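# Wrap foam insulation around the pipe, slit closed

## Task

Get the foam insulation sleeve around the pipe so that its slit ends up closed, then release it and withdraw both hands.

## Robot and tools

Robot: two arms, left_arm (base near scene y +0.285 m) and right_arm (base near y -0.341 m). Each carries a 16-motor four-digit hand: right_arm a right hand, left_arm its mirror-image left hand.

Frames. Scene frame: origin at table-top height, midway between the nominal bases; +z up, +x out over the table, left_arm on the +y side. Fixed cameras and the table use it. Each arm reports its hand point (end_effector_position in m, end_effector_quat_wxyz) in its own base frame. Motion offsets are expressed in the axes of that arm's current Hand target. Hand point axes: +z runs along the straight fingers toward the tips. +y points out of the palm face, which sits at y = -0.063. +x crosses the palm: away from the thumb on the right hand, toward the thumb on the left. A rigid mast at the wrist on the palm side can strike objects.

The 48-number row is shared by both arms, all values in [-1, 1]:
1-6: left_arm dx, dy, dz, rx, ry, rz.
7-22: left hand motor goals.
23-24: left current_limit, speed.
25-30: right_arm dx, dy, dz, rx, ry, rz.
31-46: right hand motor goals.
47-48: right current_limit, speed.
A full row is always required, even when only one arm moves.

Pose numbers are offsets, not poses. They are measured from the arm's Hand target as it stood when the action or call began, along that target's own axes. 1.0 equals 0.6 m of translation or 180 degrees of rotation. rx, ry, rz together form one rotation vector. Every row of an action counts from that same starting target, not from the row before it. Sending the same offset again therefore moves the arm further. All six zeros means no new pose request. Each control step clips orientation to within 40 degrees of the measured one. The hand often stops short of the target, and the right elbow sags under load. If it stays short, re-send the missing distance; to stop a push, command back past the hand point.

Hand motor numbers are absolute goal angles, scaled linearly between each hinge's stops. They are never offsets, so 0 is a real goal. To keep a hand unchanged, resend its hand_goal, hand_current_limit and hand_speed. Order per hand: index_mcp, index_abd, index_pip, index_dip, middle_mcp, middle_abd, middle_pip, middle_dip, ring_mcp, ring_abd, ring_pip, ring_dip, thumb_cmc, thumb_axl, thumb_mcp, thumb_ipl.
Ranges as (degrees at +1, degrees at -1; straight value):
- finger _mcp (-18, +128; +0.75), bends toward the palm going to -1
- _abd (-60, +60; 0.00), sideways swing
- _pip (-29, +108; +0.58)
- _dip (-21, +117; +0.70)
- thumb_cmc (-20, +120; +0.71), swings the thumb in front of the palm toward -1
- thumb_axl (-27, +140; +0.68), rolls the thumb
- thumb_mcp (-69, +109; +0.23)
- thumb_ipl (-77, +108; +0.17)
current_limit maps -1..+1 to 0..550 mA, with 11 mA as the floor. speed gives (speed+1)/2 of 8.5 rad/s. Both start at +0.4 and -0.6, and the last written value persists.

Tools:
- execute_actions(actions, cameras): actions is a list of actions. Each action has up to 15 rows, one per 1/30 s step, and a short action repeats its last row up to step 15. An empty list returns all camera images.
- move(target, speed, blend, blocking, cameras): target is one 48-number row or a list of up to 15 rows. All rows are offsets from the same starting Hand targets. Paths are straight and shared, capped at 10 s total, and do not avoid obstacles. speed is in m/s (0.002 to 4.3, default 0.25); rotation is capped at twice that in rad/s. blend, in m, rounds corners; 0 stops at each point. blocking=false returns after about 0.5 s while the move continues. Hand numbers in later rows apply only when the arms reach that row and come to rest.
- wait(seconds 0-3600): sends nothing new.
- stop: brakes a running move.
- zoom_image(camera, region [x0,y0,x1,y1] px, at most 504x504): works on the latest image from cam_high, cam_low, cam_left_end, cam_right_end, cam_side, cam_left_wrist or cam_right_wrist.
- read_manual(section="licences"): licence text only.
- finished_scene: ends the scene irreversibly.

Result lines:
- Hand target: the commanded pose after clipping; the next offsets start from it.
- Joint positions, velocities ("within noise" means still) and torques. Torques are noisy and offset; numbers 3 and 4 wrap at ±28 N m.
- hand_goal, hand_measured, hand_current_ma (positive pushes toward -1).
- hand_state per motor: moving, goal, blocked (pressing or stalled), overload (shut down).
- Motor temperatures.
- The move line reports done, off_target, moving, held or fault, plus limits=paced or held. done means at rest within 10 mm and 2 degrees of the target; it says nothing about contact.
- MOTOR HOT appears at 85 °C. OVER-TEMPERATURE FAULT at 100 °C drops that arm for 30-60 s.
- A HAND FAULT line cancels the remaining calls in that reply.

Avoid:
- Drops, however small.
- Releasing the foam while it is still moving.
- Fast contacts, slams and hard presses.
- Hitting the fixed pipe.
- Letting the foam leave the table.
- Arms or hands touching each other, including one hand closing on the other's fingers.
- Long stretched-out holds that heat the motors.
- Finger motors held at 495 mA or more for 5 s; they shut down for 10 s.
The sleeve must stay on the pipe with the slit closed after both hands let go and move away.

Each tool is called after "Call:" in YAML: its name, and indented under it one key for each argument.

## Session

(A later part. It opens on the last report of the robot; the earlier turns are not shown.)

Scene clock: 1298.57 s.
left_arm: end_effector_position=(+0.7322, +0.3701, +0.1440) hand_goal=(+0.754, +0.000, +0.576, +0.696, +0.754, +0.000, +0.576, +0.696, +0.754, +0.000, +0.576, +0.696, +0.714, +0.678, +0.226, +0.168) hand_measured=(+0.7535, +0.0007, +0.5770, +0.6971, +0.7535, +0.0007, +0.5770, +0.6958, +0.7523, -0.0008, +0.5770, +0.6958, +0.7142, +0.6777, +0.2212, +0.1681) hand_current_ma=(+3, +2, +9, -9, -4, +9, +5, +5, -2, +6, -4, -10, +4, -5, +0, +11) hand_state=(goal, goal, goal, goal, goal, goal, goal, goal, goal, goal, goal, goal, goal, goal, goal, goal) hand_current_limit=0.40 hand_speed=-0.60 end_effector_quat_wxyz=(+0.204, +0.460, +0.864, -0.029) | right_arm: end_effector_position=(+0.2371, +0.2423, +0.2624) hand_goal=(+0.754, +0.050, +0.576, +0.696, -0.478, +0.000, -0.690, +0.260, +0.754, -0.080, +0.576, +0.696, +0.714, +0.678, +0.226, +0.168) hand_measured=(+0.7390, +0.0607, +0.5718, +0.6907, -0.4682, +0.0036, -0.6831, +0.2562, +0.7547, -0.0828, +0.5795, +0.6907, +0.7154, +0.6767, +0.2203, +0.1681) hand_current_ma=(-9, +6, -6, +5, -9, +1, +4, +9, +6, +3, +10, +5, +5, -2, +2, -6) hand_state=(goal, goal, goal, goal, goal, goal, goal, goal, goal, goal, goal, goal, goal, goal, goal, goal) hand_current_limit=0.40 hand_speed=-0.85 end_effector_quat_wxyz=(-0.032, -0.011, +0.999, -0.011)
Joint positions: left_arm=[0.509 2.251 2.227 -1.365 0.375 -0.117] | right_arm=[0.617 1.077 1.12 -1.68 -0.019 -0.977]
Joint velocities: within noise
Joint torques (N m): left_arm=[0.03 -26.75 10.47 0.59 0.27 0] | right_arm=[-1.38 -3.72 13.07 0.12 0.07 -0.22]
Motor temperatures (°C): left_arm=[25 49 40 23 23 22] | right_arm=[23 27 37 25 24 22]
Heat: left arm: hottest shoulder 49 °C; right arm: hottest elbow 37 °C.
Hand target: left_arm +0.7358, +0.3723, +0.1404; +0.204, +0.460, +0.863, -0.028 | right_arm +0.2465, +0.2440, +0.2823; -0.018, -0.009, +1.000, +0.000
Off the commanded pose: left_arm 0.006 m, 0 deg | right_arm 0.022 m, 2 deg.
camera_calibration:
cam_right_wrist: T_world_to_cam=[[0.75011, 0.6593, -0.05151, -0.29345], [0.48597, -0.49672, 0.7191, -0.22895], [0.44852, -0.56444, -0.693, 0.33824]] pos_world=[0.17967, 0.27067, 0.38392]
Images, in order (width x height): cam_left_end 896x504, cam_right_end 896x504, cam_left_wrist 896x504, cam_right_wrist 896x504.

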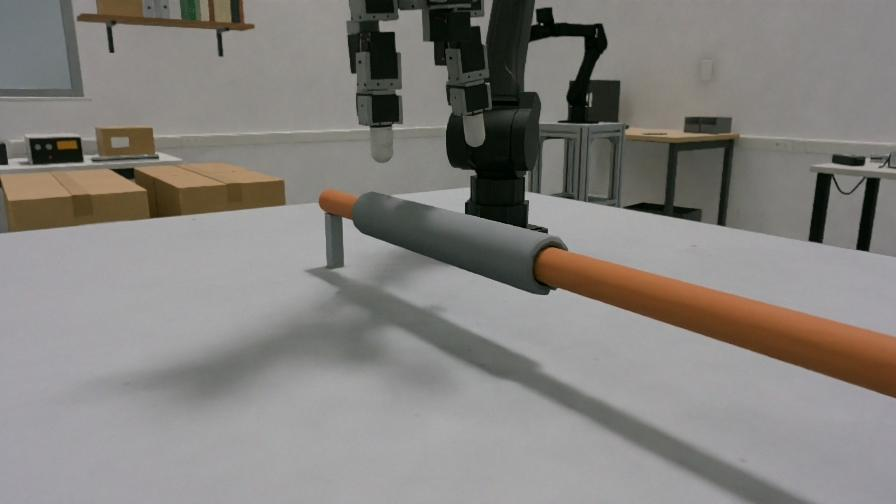

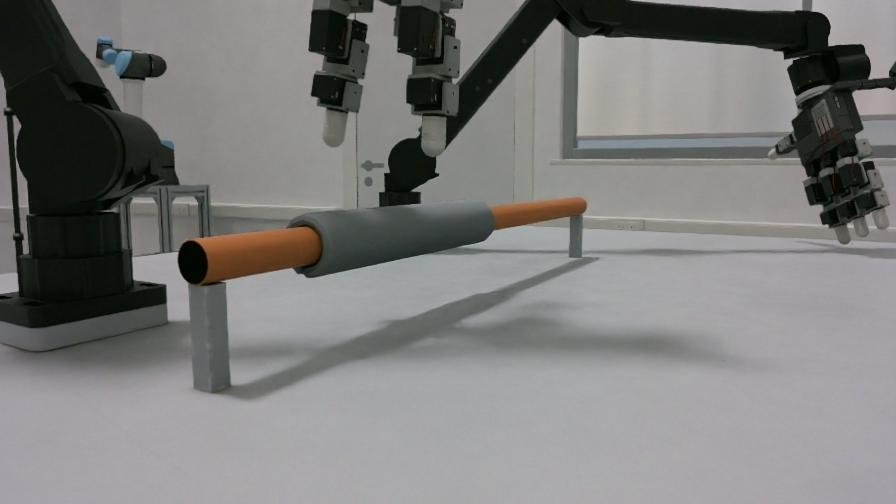

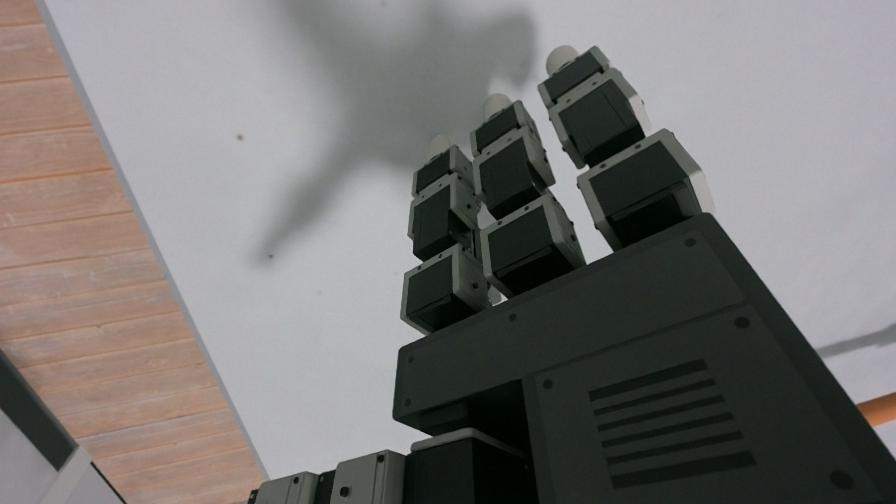

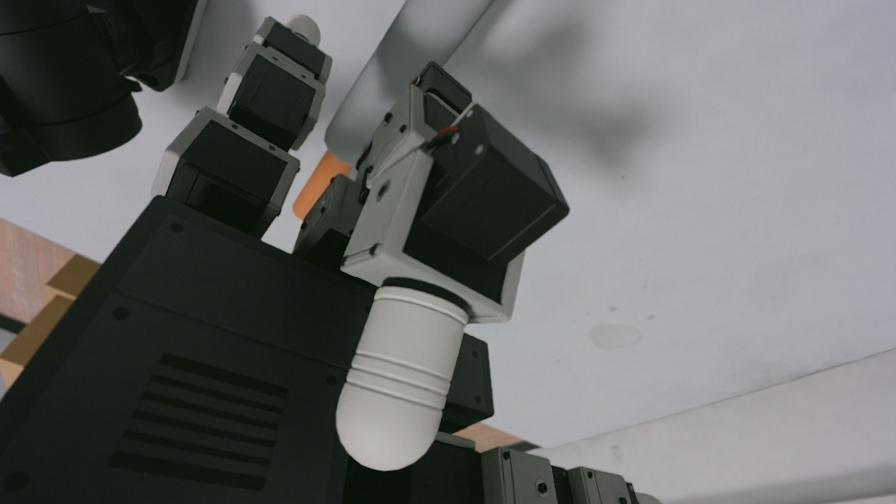

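Call:
execute_actions:
  actions: []
  cameras: ["cam_low","cam_left_end","cam_right_end","cam_side"]

Call:
zoom_image:
  camera: "cam_right_end"
  region: [270, 190, 350, 290]

Call:
zoom_image:
  camera: "cam_left_end"
  region: [500, 210, 600, 310]

Scene clock: 1317.67 s.
left_arm: end_effector_position=(+0.7322, +0.3701, +0.1440) hand_goal=(+0.754, +0.000, +0.576, +0.696, +0.754, +0.000, +0.576, +0.696, +0.754, +0.000, +0.576, +0.696, +0.714, +0.678, +0.226, +0.168) hand_measured=(+0.7535, +0.0007, +0.5770, +0.6958, +0.7535, -0.0008, +0.5770, +0.6958, +0.7523, -0.0008, +0.5770, +0.6958, +0.7142, +0.6777, +0.2212, +0.1672) hand_current_ma=(+8, +7, +12, -6, -7, +5, +11, +4, +3, +4, -3, -8, +2, -4, +2, +9) hand_state=(goal, goal, goal, goal, goal, goal, goal, goal, goal, goal, goal, goal, goal, goal, goal, goal) hand_current_limit=0.40 hand_speed=-0.60 end_effector_quat_wxyz=(+0.204, +0.460, +0.864, -0.029) | right_arm: end_effector_position=(+0.2371, +0.2423, +0.2624) hand_goal=(+0.754, +0.050, +0.576, +0.696, -0.478, +0.000, -0.690, +0.260, +0.754, -0.080, +0.576, +0.696, +0.714, +0.678, +0.226, +0.168) hand_measured=(+0.7390, +0.0622, +0.5718, +0.6907, -0.4670, +0.0036, -0.6844, +0.2562, +0.7547, -0.0843, +0.5782, +0.6907, +0.7142, +0.6777, +0.2212, +0.1672) hand_current_ma=(-3, +13, -2, +8, -6, +4, +4, +7, +9, +4, +9, +8, +1, +1, +4, -1) hand_state=(goal, goal, goal, goal, goal, goal, goal, goal, goal, goal, goal, goal, goal, goal, goal, goal) hand_current_limit=0.40 hand_speed=-0.85 end_effector_quat_wxyz=(-0.032, -0.011, +0.999, -0.011)
Joint positions: left_arm=[0.509 2.251 2.227 -1.365 0.375 -0.117] | right_arm=[0.617 1.077 1.12 -1.68 -0.019 -0.977]
Joint velocities: within noise
Joint torques (N m): left_arm=[0.15 -26.7 10.44 0.58 0.28 0.03] | right_arm=[-1.38 -3.72 13.04 0.12 0.08 -0.23]
Motor temperatures (°C): left_arm=[25 49 40 23 23 22] | right_arm=[23 27 39 25 24 22]
Heat: left arm: hottest shoulder 49 °C; right arm: hottest elbow 39 °C.
Hand target: left_arm +0.7358, +0.3723, +0.1404; +0.204, +0.460, +0.863, -0.028 | right_arm +0.2465, +0.2440, +0.2823; -0.018, -0.009, +1.000, +0.000
Off the commanded pose: left_arm 0.006 m, 0 deg | right_arm 0.022 m, 2 deg.
Images, in order (width x height): cam_low 896x504, cam_left_end 896x504, cam_right_end 896x504, cam_side 896x504.

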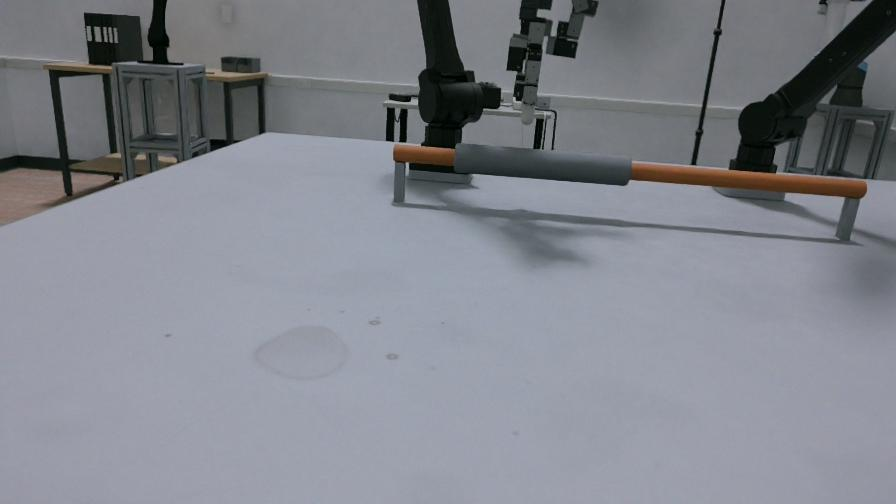

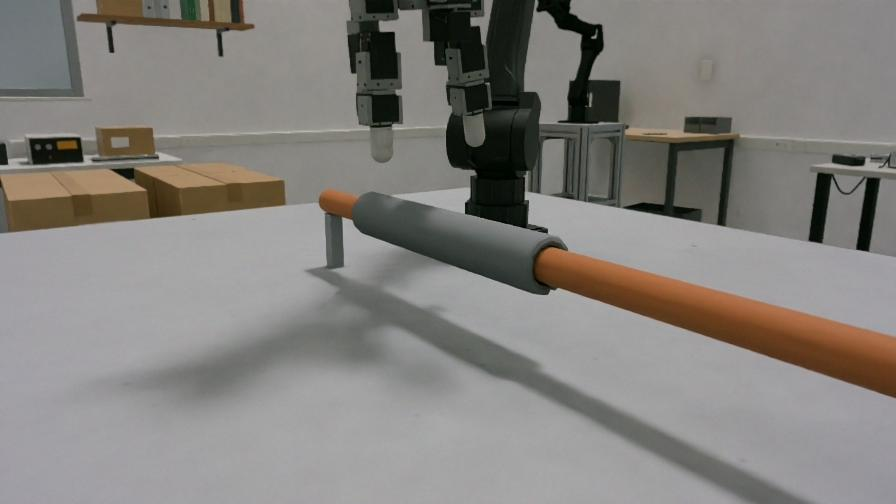

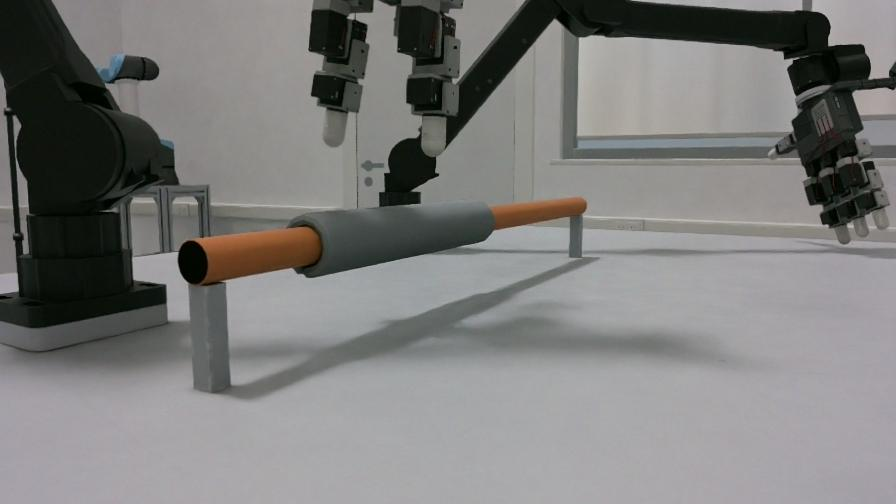

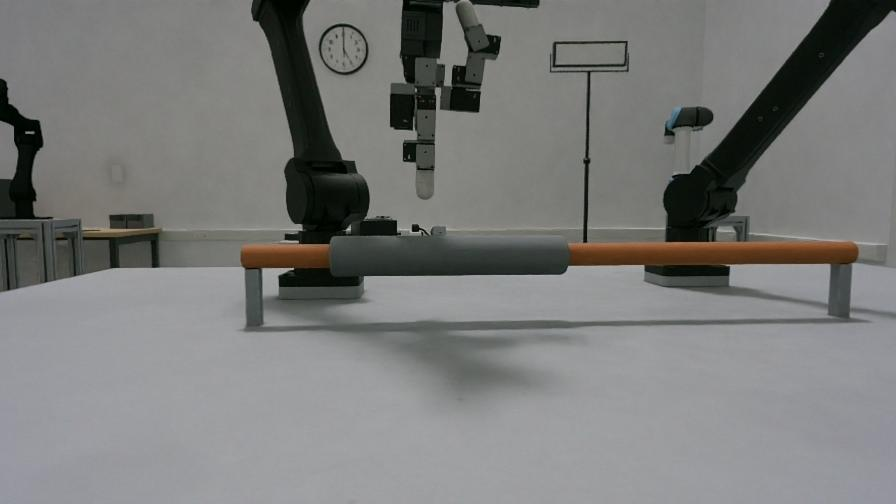

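Scaled by 5.040 from the camera's image (finer frame: 1280x720).

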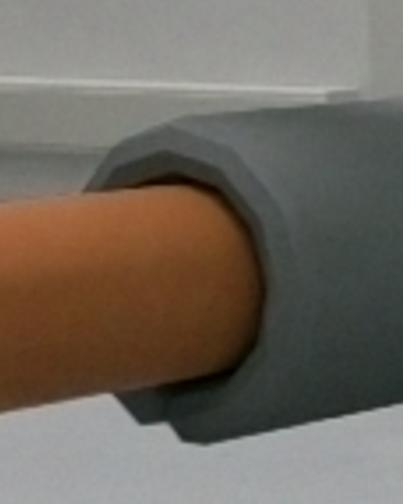

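Scaled by 5.040 from the camera's image (finer frame: 1280x720).

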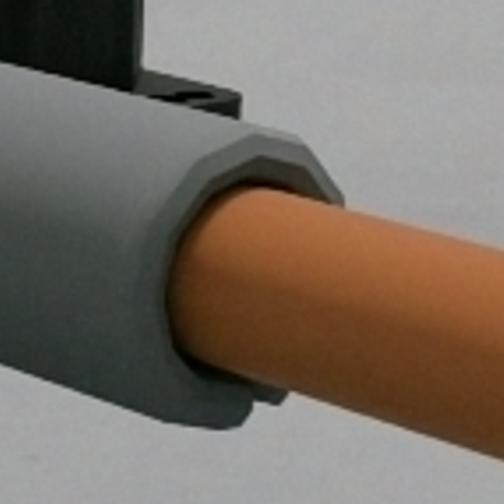

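Call:
move:
  target: [0,0,0,0,0,0,0.754,0,0.576,0.696,0.754,0,0.576,0.696,0.754,0,0.576,0.696,0.714,0.678,0.226,0.168,0.4,-0.6, 0.0125,-0.08,0.10,0,0,0,0.754,0.05,0.576,0.696,-0.479,0,-0.69,0.26,0.754,-0.08,0.576,0.696,0.714,0.678,0.226,0.168,0.4,-0.85]
  speed: 0.12
  cameras: ["cam_left_end","cam_right_end","cam_side"]

Scene clock: 1326.40 s.
left_arm: end_effector_position=(+0.7322, +0.3701, +0.1440) hand_goal=(+0.754, +0.000, +0.576, +0.696, +0.754, +0.000, +0.576, +0.696, +0.754, +0.000, +0.576, +0.696, +0.714, +0.678, +0.226, +0.168) hand_measured=(+0.7523, +0.0007, +0.5770, +0.6958, +0.7535, +0.0007, +0.5770, +0.6958, +0.7535, +0.0007, +0.5770, +0.6958, +0.7142, +0.6777, +0.2212, +0.1681) hand_current_ma=(+2, +1, +13, -8, -7, +3, +3, +11, -4, +12, +1, -6, +9, +0, +1, +10) hand_state=(goal, goal, goal, goal, goal, goal, goal, goal, goal, goal, goal, goal, goal, goal, goal, goal) hand_current_limit=0.40 hand_speed=-0.60 end_effector_quat_wxyz=(+0.204, +0.460, +0.864, -0.029) | right_arm: end_effector_position=(+0.2349, +0.1986, +0.2207) hand_goal=(+0.754, +0.050, +0.576, +0.696, -0.478, +0.000, -0.690, +0.260, +0.754, -0.080, +0.576, +0.696, +0.714, +0.678, +0.226, +0.168) hand_measured=(+0.7414, +0.0622, +0.5731, +0.6907, -0.4670, +0.0036, -0.6844, +0.2562, +0.7547, -0.0843, +0.5782, +0.6907, +0.7154, +0.6767, +0.2212, +0.1681) hand_current_ma=(-6, +3, -5, +10, -4, +8, +6, +9, +10, +4, +15, +12, +3, +0, +4, -6) hand_state=(goal, goal, goal, goal, goal, goal, goal, goal, goal, goal, goal, goal, goal, goal, goal, goal) hand_current_limit=0.40 hand_speed=-0.85 end_effector_quat_wxyz=(-0.026, -0.011, +1.000, -0.004)
Joint positions: left_arm=[0.509 2.251 2.227 -1.365 0.375 -0.117] | right_arm=[0.476 0.996 0.955 -1.58 -0.016 -1.117]
Joint torques (N m): left_arm=[0.03 -26.7 10.5 0.65 0.26 0] | right_arm=[-1.38 -3.25 9.29 1.05 0.13 -0.2]
Heat: left arm: hottest shoulder 49 °C; right arm: hottest elbow 40 °C.
Hand target: left_arm +0.7358, +0.3723, +0.1404; +0.204, +0.460, +0.863, -0.028 | right_arm +0.2378, +0.1958, +0.2225; -0.018, -0.009, +1.000, +0.000
Off the commanded pose: left_arm 0.006 m, 0 deg | right_arm 0.004 m, 1 deg.
move: done

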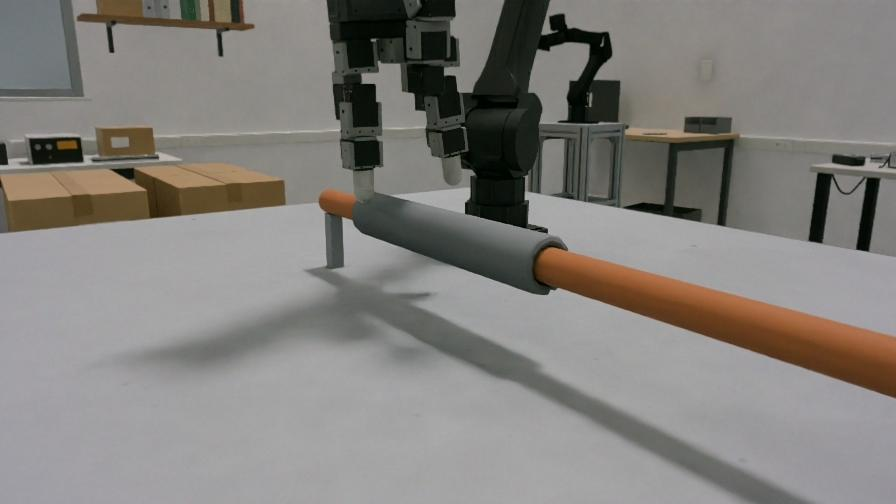

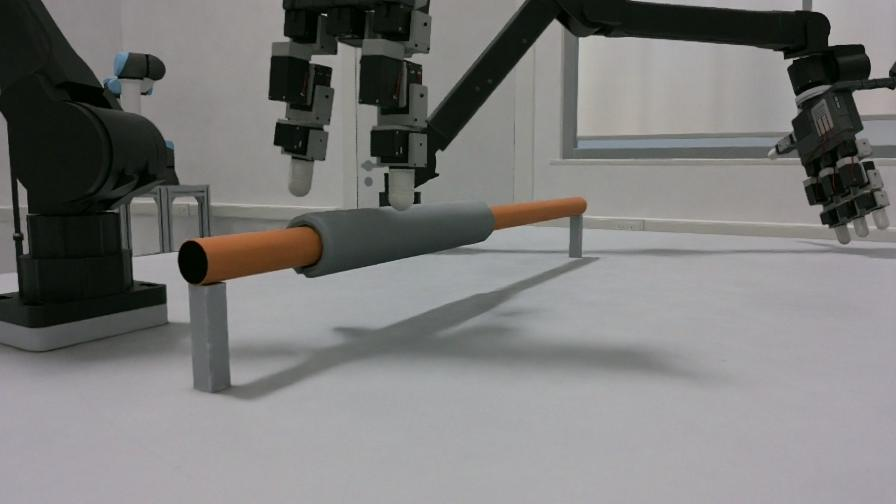

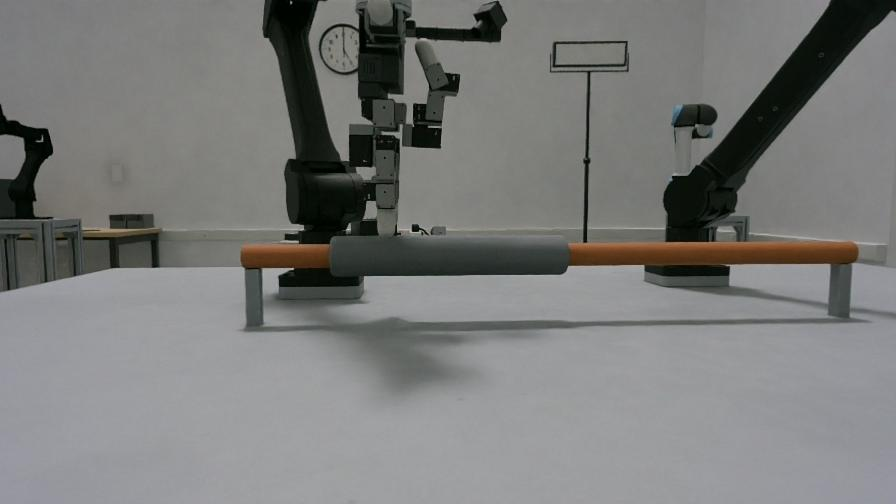

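Call:
move:
  target: [0,0,0,0,0,0,0.754,0,0.576,0.696,0.754,0,0.576,0.696,0.754,0,0.576,0.696,0.714,0.678,0.226,0.168,0.4,-0.6, -0.004,0,0.061,0,0,0,0.754,0.05,0.576,0.696,-0.479,0,-0.69,0.26,0.754,-0.08,0.576,0.696,0.714,0.678,0.226,0.168,0.4,-0.85]
  speed: 0.08
  cameras: ["cam_left_end","cam_right_end","cam_side"]

Scene clock: 1332.07 s.
left_arm: end_effector_position=(+0.7322, +0.3701, +0.1440) hand_goal=(+0.754, +0.000, +0.576, +0.696, +0.754, +0.000, +0.576, +0.696, +0.754, +0.000, +0.576, +0.696, +0.714, +0.678, +0.226, +0.168) hand_measured=(+0.7535, +0.0007, +0.5770, +0.6958, +0.7535, +0.0007, +0.5770, +0.6971, +0.7535, +0.0007, +0.5770, +0.6958, +0.7142, +0.6777, +0.2212, +0.1681) hand_current_ma=(+7, +8, +7, -12, -3, +6, +6, +2, -4, +2, +3, -9, +9, -1, +7, +10) hand_state=(goal, goal, goal, goal, goal, goal, goal, goal, goal, goal, goal, goal, goal, goal, goal, goal) hand_current_limit=0.40 hand_speed=-0.60 end_effector_quat_wxyz=(+0.204, +0.460, +0.864, -0.029) | right_arm: end_effector_position=(+0.2349, +0.1981, +0.1875) hand_goal=(+0.754, +0.050, +0.576, +0.696, -0.478, +0.000, -0.690, +0.260, +0.754, -0.080, +0.576, +0.696, +0.714, +0.678, +0.226, +0.168) hand_measured=(+0.7402, +0.0622, +0.5731, +0.6907, -0.4658, +0.0036, -0.6831, +0.2562, +0.7559, -0.0843, +0.5795, +0.6907, +0.7142, +0.6777, +0.2203, +0.1672) hand_current_ma=(-5, +9, -5, +5, -4, +3, -1, +9, +8, +1, +12, +8, +3, -1, +1, -6) hand_state=(goal, goal, goal, goal, goal, goal, goal, goal, goal, goal, goal, goal, goal, goal, goal, goal) hand_current_limit=0.40 hand_speed=-0.85 end_effector_quat_wxyz=(-0.021, -0.011, +1.000, -0.001)
Joint positions: left_arm=[0.509 2.251 2.227 -1.365 0.375 -0.117] | right_arm=[0.474 0.995 0.866 -1.479 -0.016 -1.119]
Joint torques (N m): left_arm=[-0.09 -26.46 10.52 0.58 0.26 0] | right_arm=[-1.38 -2.14 9.25 1.07 0.12 -0.23]
Heat: left arm: hottest shoulder 49 °C; right arm: hottest elbow 40 °C.
Hand target: left_arm +0.7358, +0.3723, +0.1404; +0.204, +0.460, +0.863, -0.028 | right_arm +0.2388, +0.1959, +0.1859; -0.018, -0.009, +1.000, +0.000
Off the commanded pose: left_arm 0.006 m, 0 deg | right_arm 0.005 m, 0 deg.
move: done

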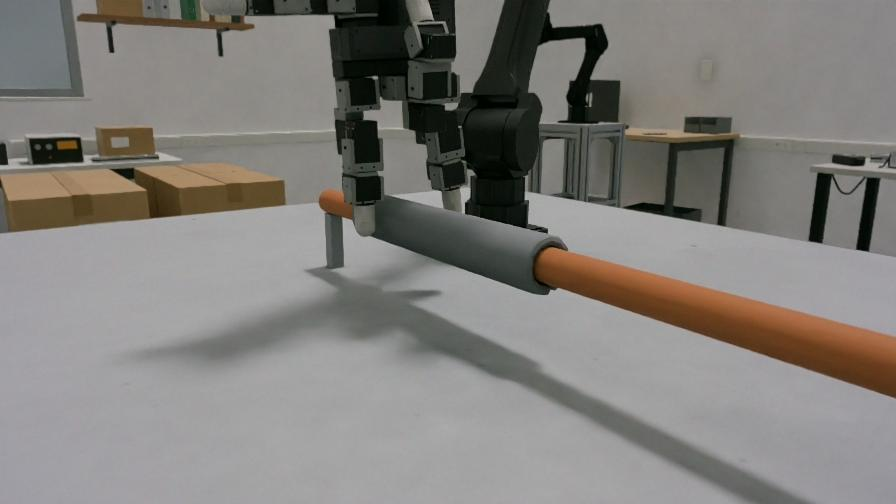

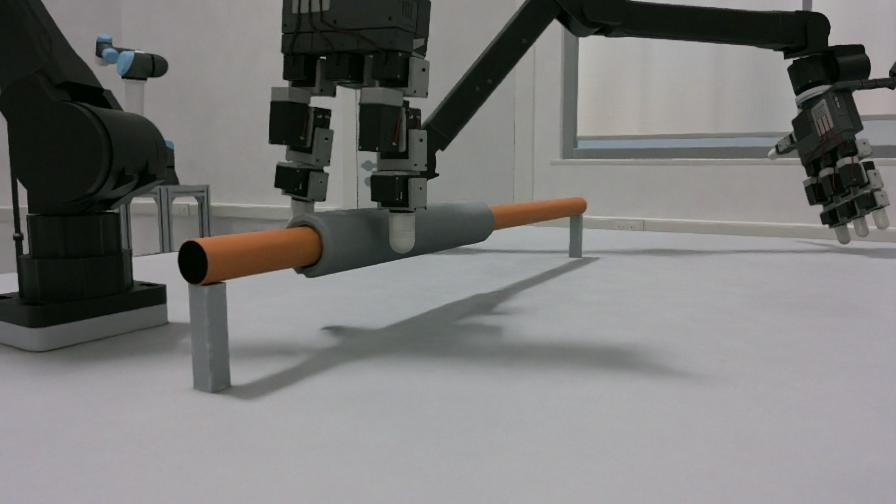

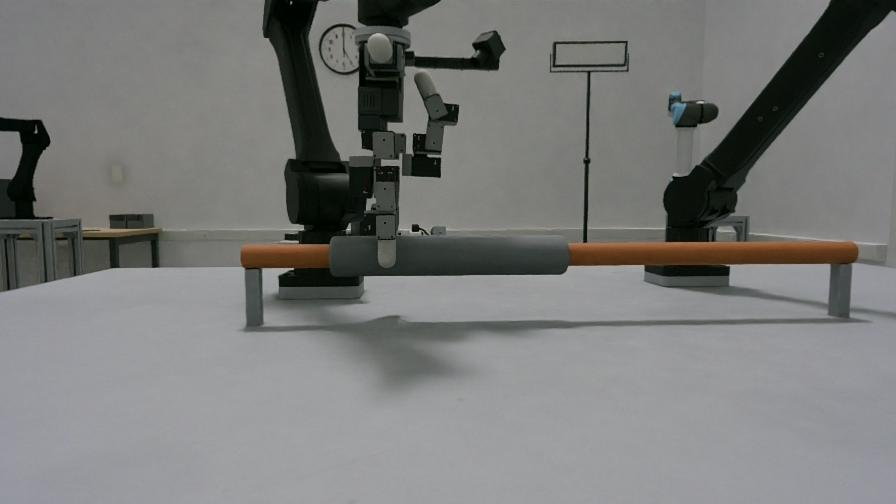

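Call:
execute_actions:
  actions:
    - [[0,0,0,0,0,0,0.754,0,0.576,0.696,0.754,0,0.576,0.696,0.754,0,0.576,0.696,0.714,0.678,0.226,0.168,0.4,-0.6, 0,0,0,0,0,0,0.754,-0.30,0.576,0.696,-0.479,0,-0.69,0.26,0.754,0.30,0.576,0.696,0.714,0.678,0.226,0.168,-0.2,-0.9]]
    - [[0,0,0,0,0,0,0.754,0,0.576,0.696,0.754,0,0.576,0.696,0.754,0,0.576,0.696,0.714,0.678,0.226,0.168,0.4,-0.6, 0,0,0,0,0,0,0.754,-0.30,0.576,0.696,-0.479,0,-0.69,0.26,0.754,0.30,0.576,0.696,0.714,0.678,0.226,0.168,-0.2,-0.9]]
    - [[0,0,0,0,0,0,0.754,0,0.576,0.696,0.754,0,0.576,0.696,0.754,0,0.576,0.696,0.714,0.678,0.226,0.168,0.4,-0.6, 0,0,0,0,0,0,0.754,-0.30,0.576,0.696,-0.479,0,-0.69,0.26,0.754,0.30,0.576,0.696,0.714,0.678,0.226,0.168,-0.2,-0.9]]
  cameras: ["cam_left_end","cam_right_end","cam_side"]

Call:
zoom_image:
  camera: "cam_right_end"
  region: [270, 190, 430, 290]

Scene clock: 1339.67 s.
left_arm: end_effector_position=(+0.7322, +0.3701, +0.1440) hand_goal=(+0.754, +0.000, +0.576, +0.696, +0.754, +0.000, +0.576, +0.696, +0.754, +0.000, +0.576, +0.696, +0.714, +0.678, +0.226, +0.168) hand_measured=(+0.7535, -0.0008, +0.5770, +0.6958, +0.7535, +0.0007, +0.5770, +0.6958, +0.7535, +0.0007, +0.5770, +0.6958, +0.7142, +0.6777, +0.2222, +0.1681) hand_current_ma=(+9, +6, +8, -10, -5, +4, +4, +7, -2, +10, +1, -5, +6, -2, +2, +11) hand_state=(goal, goal, goal, goal, goal, goal, goal, goal, goal, goal, goal, goal, goal, goal, goal, goal) hand_current_limit=0.40 hand_speed=-0.60 end_effector_quat_wxyz=(+0.204, +0.460, +0.864, -0.029) | right_arm: end_effector_position=(+0.2374, +0.1988, +0.1879) hand_goal=(+0.754, -0.300, +0.576, +0.696, -0.478, +0.000, -0.690, +0.260, +0.754, +0.300, +0.576, +0.696, +0.714, +0.678, +0.226, +0.168) hand_measured=(+0.7438, -0.0770, +0.5782, +0.6920, -0.4670, +0.0051, -0.6844, +0.2562, +0.7559, +0.1970, +0.5795, +0.6907, +0.7142, +0.6777, +0.2203, +0.1672) hand_current_ma=(-2, +197, -2, +5, -3, +5, +0, +11, +8, -56, +8, +7, +3, -7, +1, -5) hand_state=(goal, blocked, goal, goal, goal, goal, goal, goal, goal, blocked, goal, goal, goal, goal, goal, goal) hand_current_limit=-0.20 hand_speed=-0.90 end_effector_quat_wxyz=(-0.016, -0.011, +1.000, +0.001)
Joint positions: left_arm=[0.509 2.251 2.227 -1.365 0.375 -0.117] | right_arm=[0.473 0.995 0.866 -1.47 -0.016 -1.119]
Joint torques (N m): left_arm=[-0.03 -26.81 10.5 0.57 0.27 0.02] | right_arm=[-1.2 -2.2 9.28 0.69 0.11 -0.22]
Heat: left arm: hottest shoulder 49 °C; right arm: hottest elbow 40 °C.
Hand target: left_arm +0.7358, +0.3723, +0.1404; +0.204, +0.460, +0.863, -0.028 | right_arm +0.2388, +0.1958, +0.1858; -0.018, -0.009, +1.000, +0.000
Off the commanded pose: left_arm 0.006 m, 0 deg | right_arm 0.004 m, 0 deg.
Step readings (end_effector_position of left_arm | right_arm):
0: (+0.7322, +0.3701, +0.1440) | (+0.2349, +0.1981, +0.1875)
1: (+0.7322, +0.3701, +0.1440) | (+0.2349, +0.1981, +0.1875)
2: (+0.7322, +0.3701, +0.1440) | (+0.2349, +0.1981, +0.1875)
4: (+0.7322, +0.3701, +0.1440) | (+0.2349, +0.1981, +0.1875)
8: (+0.7322, +0.3701, +0.1440) | (+0.2349, +0.1981, +0.1875)
15: (+0.7322, +0.3701, +0.1440) | (+0.2363, +0.1986, +0.1878)
16: (+0.7322, +0.3701, +0.1440) | (+0.2365, +0.1986, +0.1878)
17: (+0.7322, +0.3701, +0.1440) | (+0.2366, +0.1986, +0.1878)
19: (+0.7322, +0.3701, +0.1440) | (+0.2368, +0.1987, +0.1879)
23: (+0.7322, +0.3701, +0.1440) | (+0.2374, +0.1988, +0.1879)
30: (+0.7322, +0.3701, +0.1440) | (+0.2374, +0.1988, +0.1879)
31: (+0.7322, +0.3701, +0.1440) | (+0.2374, +0.1988, +0.1879)
32: (+0.7322, +0.3701, +0.1440) | (+0.2374, +0.1988, +0.1879)
34: (+0.7322, +0.3701, +0.1440) | (+0.2374, +0.1988, +0.1879)
38: (+0.7322, +0.3701, +0.1440) | (+0.2374, +0.1988, +0.1879)
45: (+0.7322, +0.3701, +0.1440) | (+0.2374, +0.1988, +0.1879)

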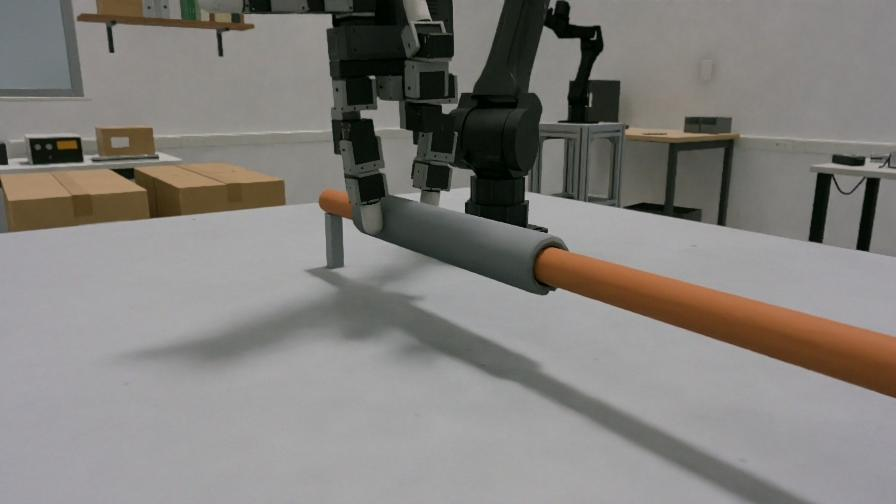

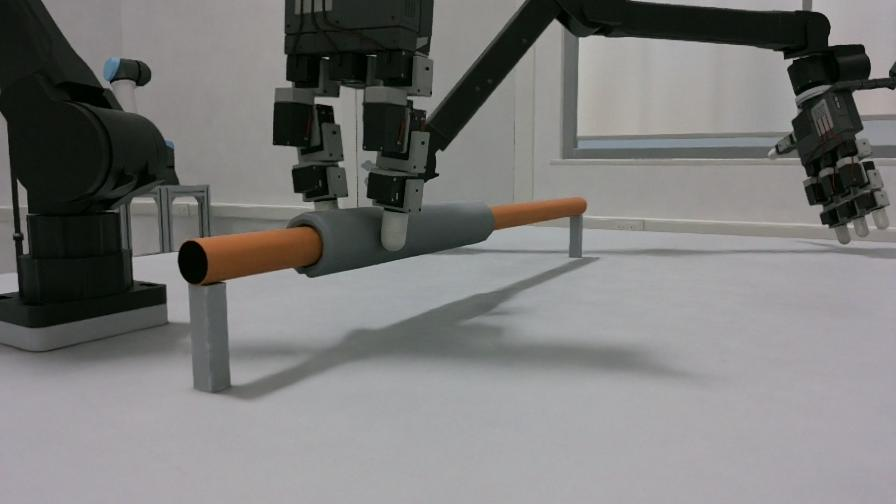

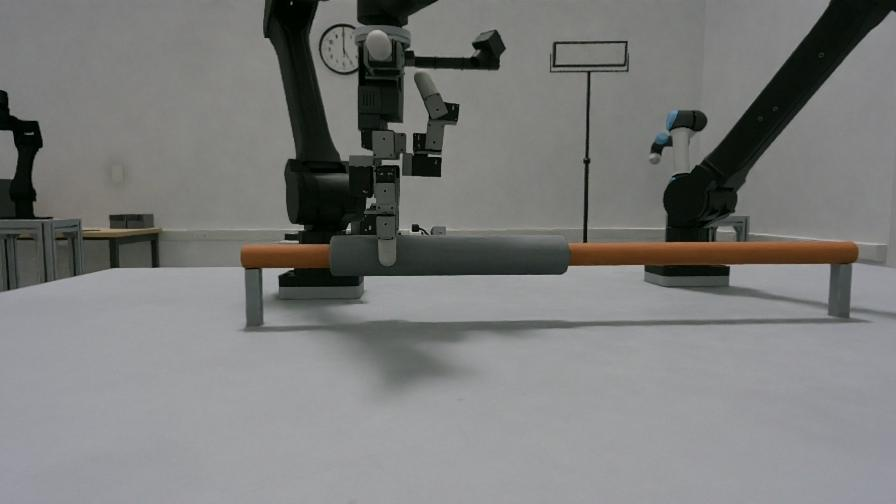

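Scaled by 3.150 from the camera's image (finer frame: 1280x720).

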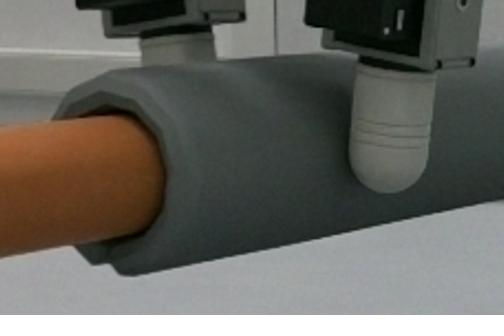

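Call:
move:
  target: [0,0,0,0,0,0,0.754,0,0.576,0.696,0.754,0,0.576,0.696,0.754,0,0.576,0.696,0.714,0.678,0.226,0.168,0.4,-0.6, -0.007,0,0.005,0,0,0,0.754,-0.30,0.576,0.696,-0.479,0,-0.69,0.26,0.754,0.30,0.576,0.696,0.714,0.678,0.226,0.168,0.1,-0.85]
  speed: 0.05
  cameras: ["cam_left_end","cam_right_end","cam_side"]

Call:
zoom_image:
  camera: "cam_right_end"
  region: [270, 190, 350, 290]

Call:
zoom_image:
  camera: "cam_left_end"
  region: [500, 210, 600, 310]

Scene clock: 1349.00 s.
left_arm: end_effector_position=(+0.7322, +0.3701, +0.1440) hand_goal=(+0.754, +0.000, +0.576, +0.696, +0.754, +0.000, +0.576, +0.696, +0.754, +0.000, +0.576, +0.696, +0.714, +0.678, +0.226, +0.168) hand_measured=(+0.7535, +0.0007, +0.5770, +0.6958, +0.7535, +0.0007, +0.5770, +0.6958, +0.7535, +0.0007, +0.5770, +0.6958, +0.7142, +0.6767, +0.2212, +0.1681) hand_current_ma=(+7, +5, +7, -5, -5, +3, +7, +10, +0, +4, +6, -9, +6, -1, +3, +13) hand_state=(goal, goal, goal, goal, goal, goal, goal, goal, goal, goal, goal, goal, goal, goal, goal, goal) hand_current_limit=0.40 hand_speed=-0.60 end_effector_quat_wxyz=(+0.204, +0.460, +0.864, -0.029) | right_arm: end_effector_position=(+0.2388, +0.1980, +0.1876) hand_goal=(+0.754, -0.300, +0.576, +0.696, -0.478, +0.000, -0.690, +0.260, +0.754, +0.300, +0.576, +0.696, +0.714, +0.678, +0.226, +0.168) hand_measured=(+0.7438, -0.0814, +0.5718, +0.6907, -0.4670, +0.0051, -0.6831, +0.2575, +0.7523, +0.1970, +0.5795, +0.6907, +0.7154, +0.6767, +0.2203, +0.1681) hand_current_ma=(-1, +187, -1, +7, -6, +9, +2, +4, +10, -59, +8, +7, +2, +0, +0, -4) hand_state=(goal, blocked, goal, goal, goal, goal, goal, goal, goal, blocked, goal, goal, goal, goal, goal, goal) hand_current_limit=0.10 hand_speed=-0.85 end_effector_quat_wxyz=(-0.015, -0.011, +1.000, +0.001)
Joint positions: left_arm=[0.509 2.251 2.227 -1.365 0.375 -0.117] | right_arm=[0.467 0.997 0.866 -1.466 -0.016 -1.125]
Joint torques (N m): left_arm=[0.03 -26.64 10.48 0.61 0.27 0] | right_arm=[-1.38 -1.49 9.21 1.14 0.12 -0.24]
Heat: left arm: hottest shoulder 49 °C; right arm: hottest elbow 40 °C.
Hand target: left_arm +0.7358, +0.3723, +0.1404; +0.204, +0.460, +0.863, -0.028 | right_arm +0.2429, +0.1958, +0.1827; -0.018, -0.009, +1.000, +0.000
Off the commanded pose: left_arm 0.006 m, 0 deg | right_arm 0.007 m, 0 deg.
move: done

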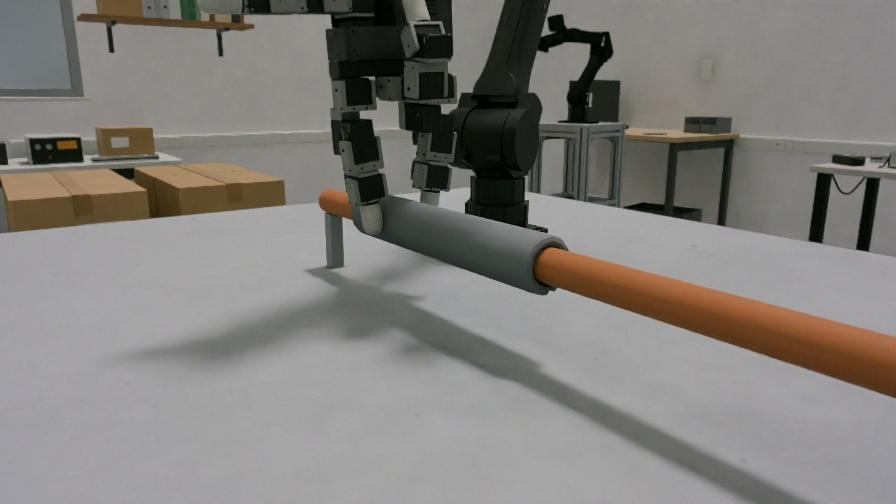

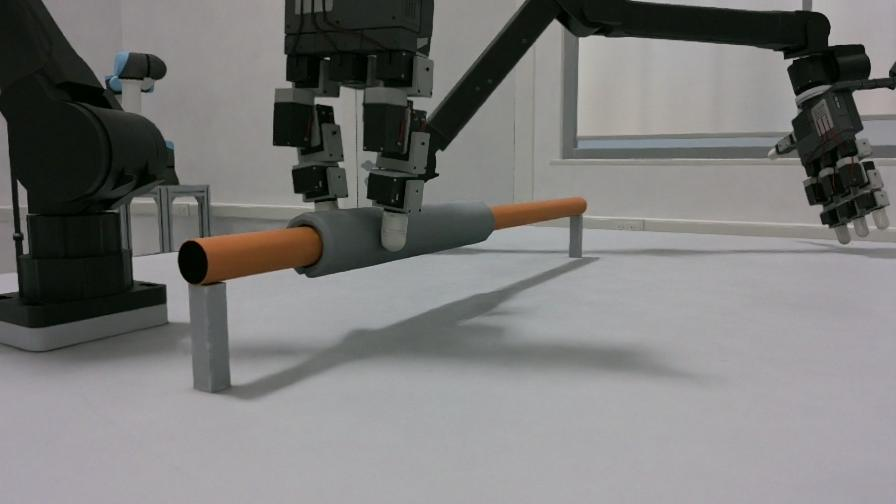

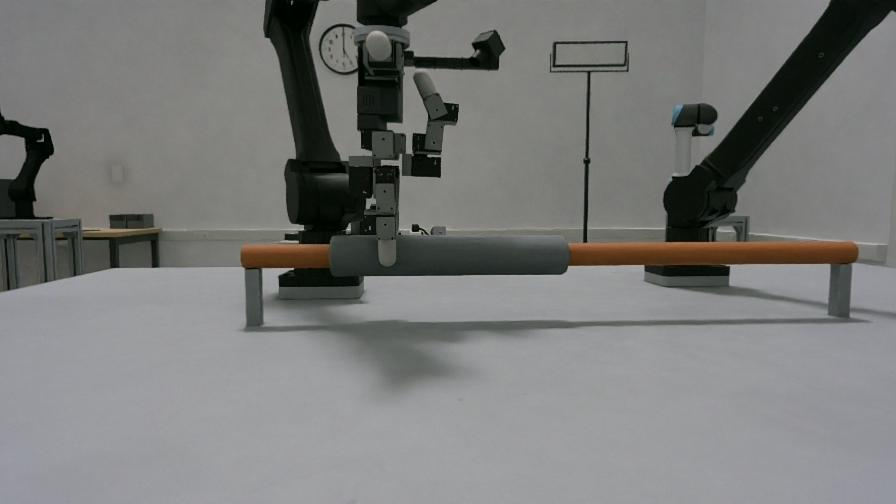

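Scaled by 5.040 from the camera's image (finer frame: 1280x720).

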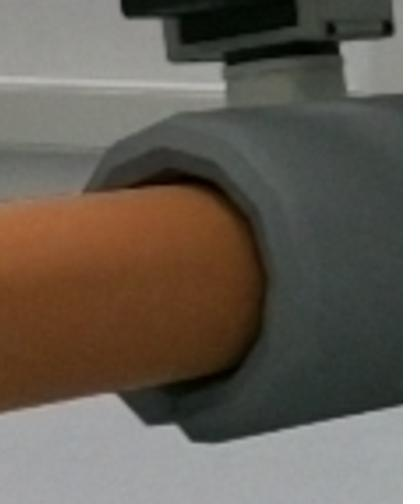

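Scaled by 5.040 from the camera's image (finer frame: 1280x720).

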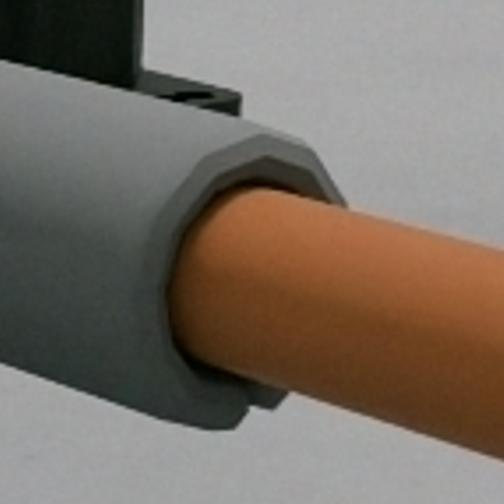

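Call:
execute_actions:
  actions:
    - [[0,0,0,0,0,0,0.754,0,0.576,0.696,0.754,0,0.576,0.696,0.754,0,0.576,0.696,0.714,0.678,0.226,0.168,0.4,-0.6, 0,0,0,0,0,0,0.754,0.05,0.576,0.696,-0.479,0,-0.69,0.26,0.754,-0.05,0.576,0.696,0.714,0.678,0.226,0.168,0.4,-0.85]]
    - [[0,0,0,0,0,0,0.754,0,0.576,0.696,0.754,0,0.576,0.696,0.754,0,0.576,0.696,0.714,0.678,0.226,0.168,0.4,-0.6, 0,0,0,0,0,0,0.754,0.05,0.576,0.696,-0.479,0,-0.69,0.26,0.754,-0.05,0.576,0.696,0.714,0.678,0.226,0.168,0.4,-0.85]]
  cameras: ["cam_left_end","cam_right_end","cam_side"]

Call:
zoom_image:
  camera: "cam_right_end"
  region: [270, 190, 350, 290]

Call:
zoom_image:
  camera: "cam_left_end"
  region: [500, 210, 600, 310]

Scene clock: 1357.53 s.
left_arm: end_effector_position=(+0.7322, +0.3701, +0.1440) hand_goal=(+0.754, +0.000, +0.576, +0.696, +0.754, +0.000, +0.576, +0.696, +0.754, +0.000, +0.576, +0.696, +0.714, +0.678, +0.226, +0.168) hand_measured=(+0.7523, -0.0008, +0.5770, +0.6958, +0.7535, -0.0008, +0.5770, +0.6958, +0.7535, +0.0007, +0.5770, +0.6958, +0.7142, +0.6777, +0.2212, +0.1681) hand_current_ma=(+5, +7, +5, -6, -5, +6, +5, +9, +1, +5, +1, -14, +7, +2, +1, +9) hand_state=(goal, goal, goal, goal, goal, goal, goal, goal, goal, goal, goal, goal, goal, goal, goal, goal) hand_current_limit=0.40 hand_speed=-0.60 end_effector_quat_wxyz=(+0.204, +0.460, +0.864, -0.029) | right_arm: end_effector_position=(+0.2398, +0.1984, +0.1870) hand_goal=(+0.754, +0.050, +0.576, +0.696, -0.478, +0.000, -0.690, +0.260, +0.754, -0.050, +0.576, +0.696, +0.714, +0.678, +0.226, +0.168) hand_measured=(+0.7426, +0.0432, +0.5718, +0.6907, -0.4670, +0.0051, -0.6831, +0.2562, +0.7523, -0.0403, +0.5782, +0.6907, +0.7142, +0.6777, +0.2203, +0.1672) hand_current_ma=(-9, +5, -6, +9, -5, +6, +7, +8, +9, +1, +10, +10, -2, -5, +3, -3) hand_state=(goal, goal, goal, goal, goal, goal, goal, goal, goal, goal, goal, goal, goal, goal, goal, goal) hand_current_limit=0.40 hand_speed=-0.85 end_effector_quat_wxyz=(-0.015, -0.011, +1.000, +0.001)
Joint positions: left_arm=[0.509 2.251 2.227 -1.365 0.375 -0.117] | right_arm=[0.467 1 0.866 -1.463 -0.016 -1.126]
Joint torques (N m): left_arm=[-0.15 -26.7 10.48 0.66 0.26 0.01] | right_arm=[-1.32 -1.79 9.21 0.96 0.12 -0.22]
Heat: left arm: hottest shoulder 49 °C; right arm: hottest elbow 40 °C.
Hand target: left_arm +0.7358, +0.3723, +0.1404; +0.204, +0.460, +0.863, -0.028 | right_arm +0.2429, +0.1958, +0.1827; -0.018, -0.009, +1.000, +0.000
Off the commanded pose: left_arm 0.006 m, 0 deg | right_arm 0.006 m, 0 deg.
Step readings (end_effector_position of left_arm | right_arm):
0: (+0.7322, +0.3701, +0.1440) | (+0.2388, +0.1980, +0.1876)
1: (+0.7322, +0.3701, +0.1440) | (+0.2388, +0.1980, +0.1876)
2: (+0.7322, +0.3701, +0.1440) | (+0.2388, +0.1980, +0.1876)
4: (+0.7322, +0.3701, +0.1440) | (+0.2391, +0.1981, +0.1876)
8: (+0.7322, +0.3701, +0.1440) | (+0.2396, +0.1984, +0.1873)
15: (+0.7322, +0.3701, +0.1440) | (+0.2398, +0.1984, +0.1870)
16: (+0.7322, +0.3701, +0.1440) | (+0.2398, +0.1984, +0.1870)
17: (+0.7322, +0.3701, +0.1440) | (+0.2398, +0.1984, +0.1870)
19: (+0.7322, +0.3701, +0.1440) | (+0.2398, +0.1984, +0.1870)
23: (+0.7322, +0.3701, +0.1440) | (+0.2398, +0.1984, +0.1870)
30: (+0.7322, +0.3701, +0.1440) | (+0.2398, +0.1984, +0.1870)

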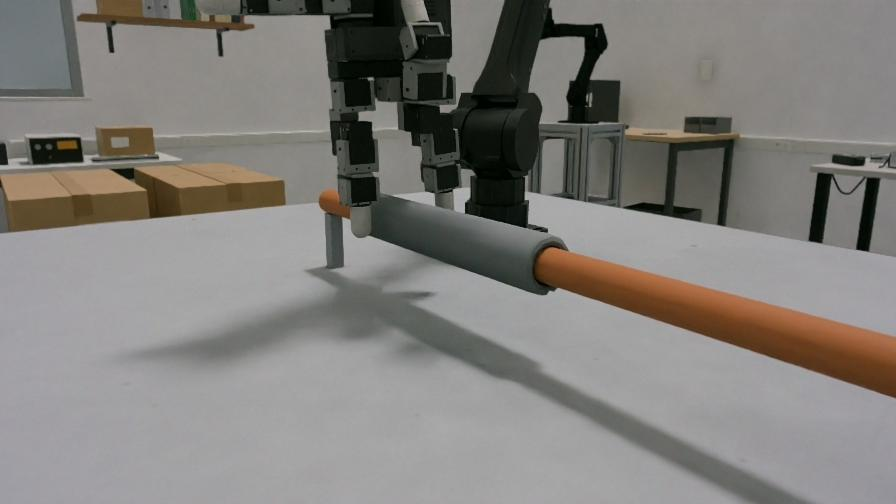

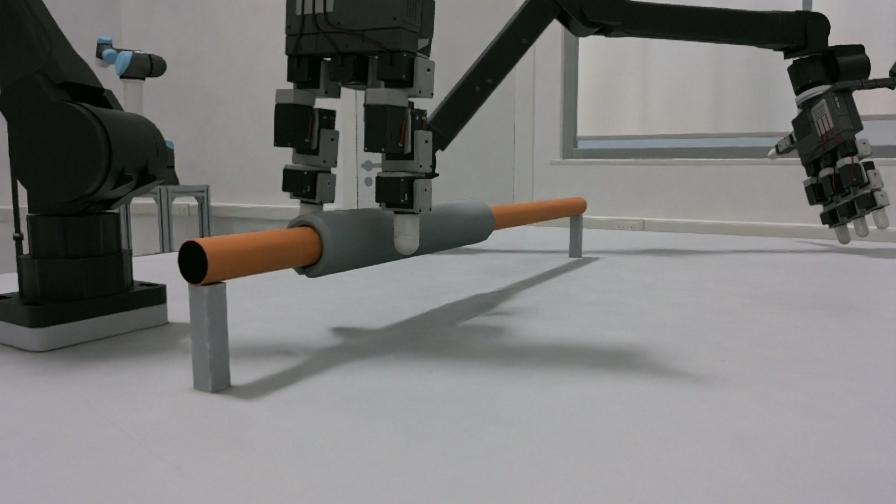

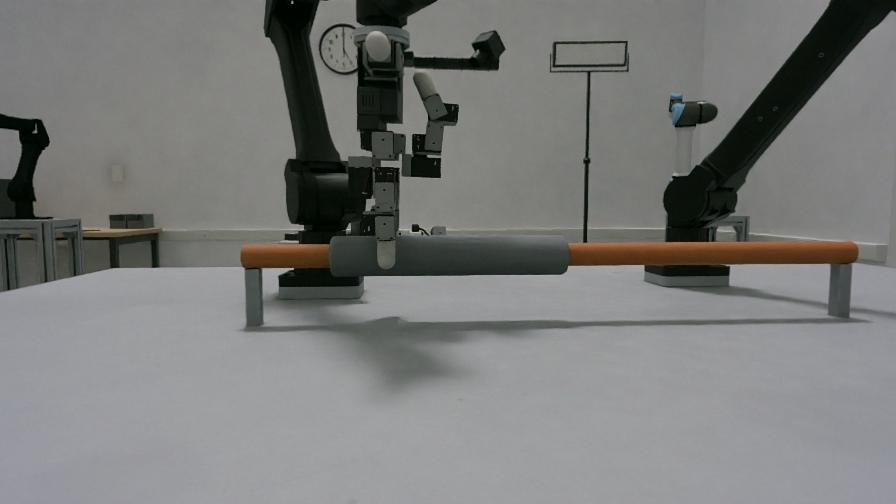

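Scaled by 5.040 from the camera's image (finer frame: 1280x720).

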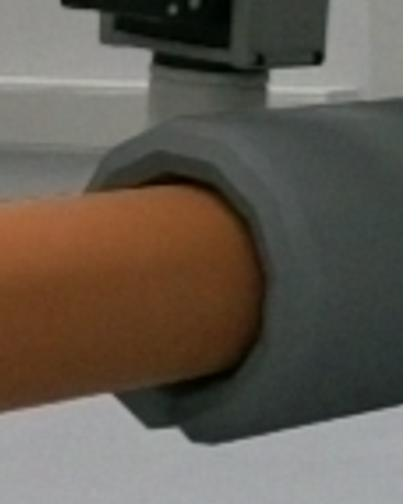

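Scaled by 5.040 from the camera's image (finer frame: 1280x720).

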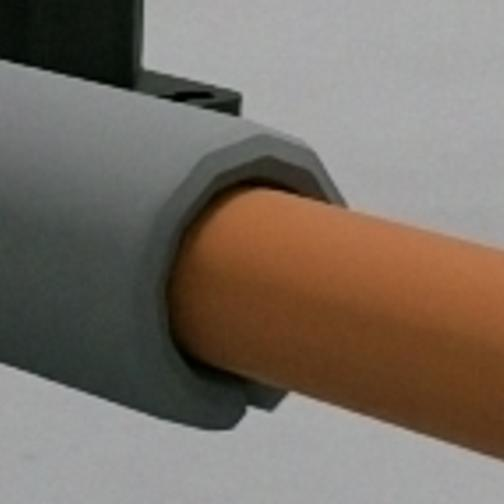

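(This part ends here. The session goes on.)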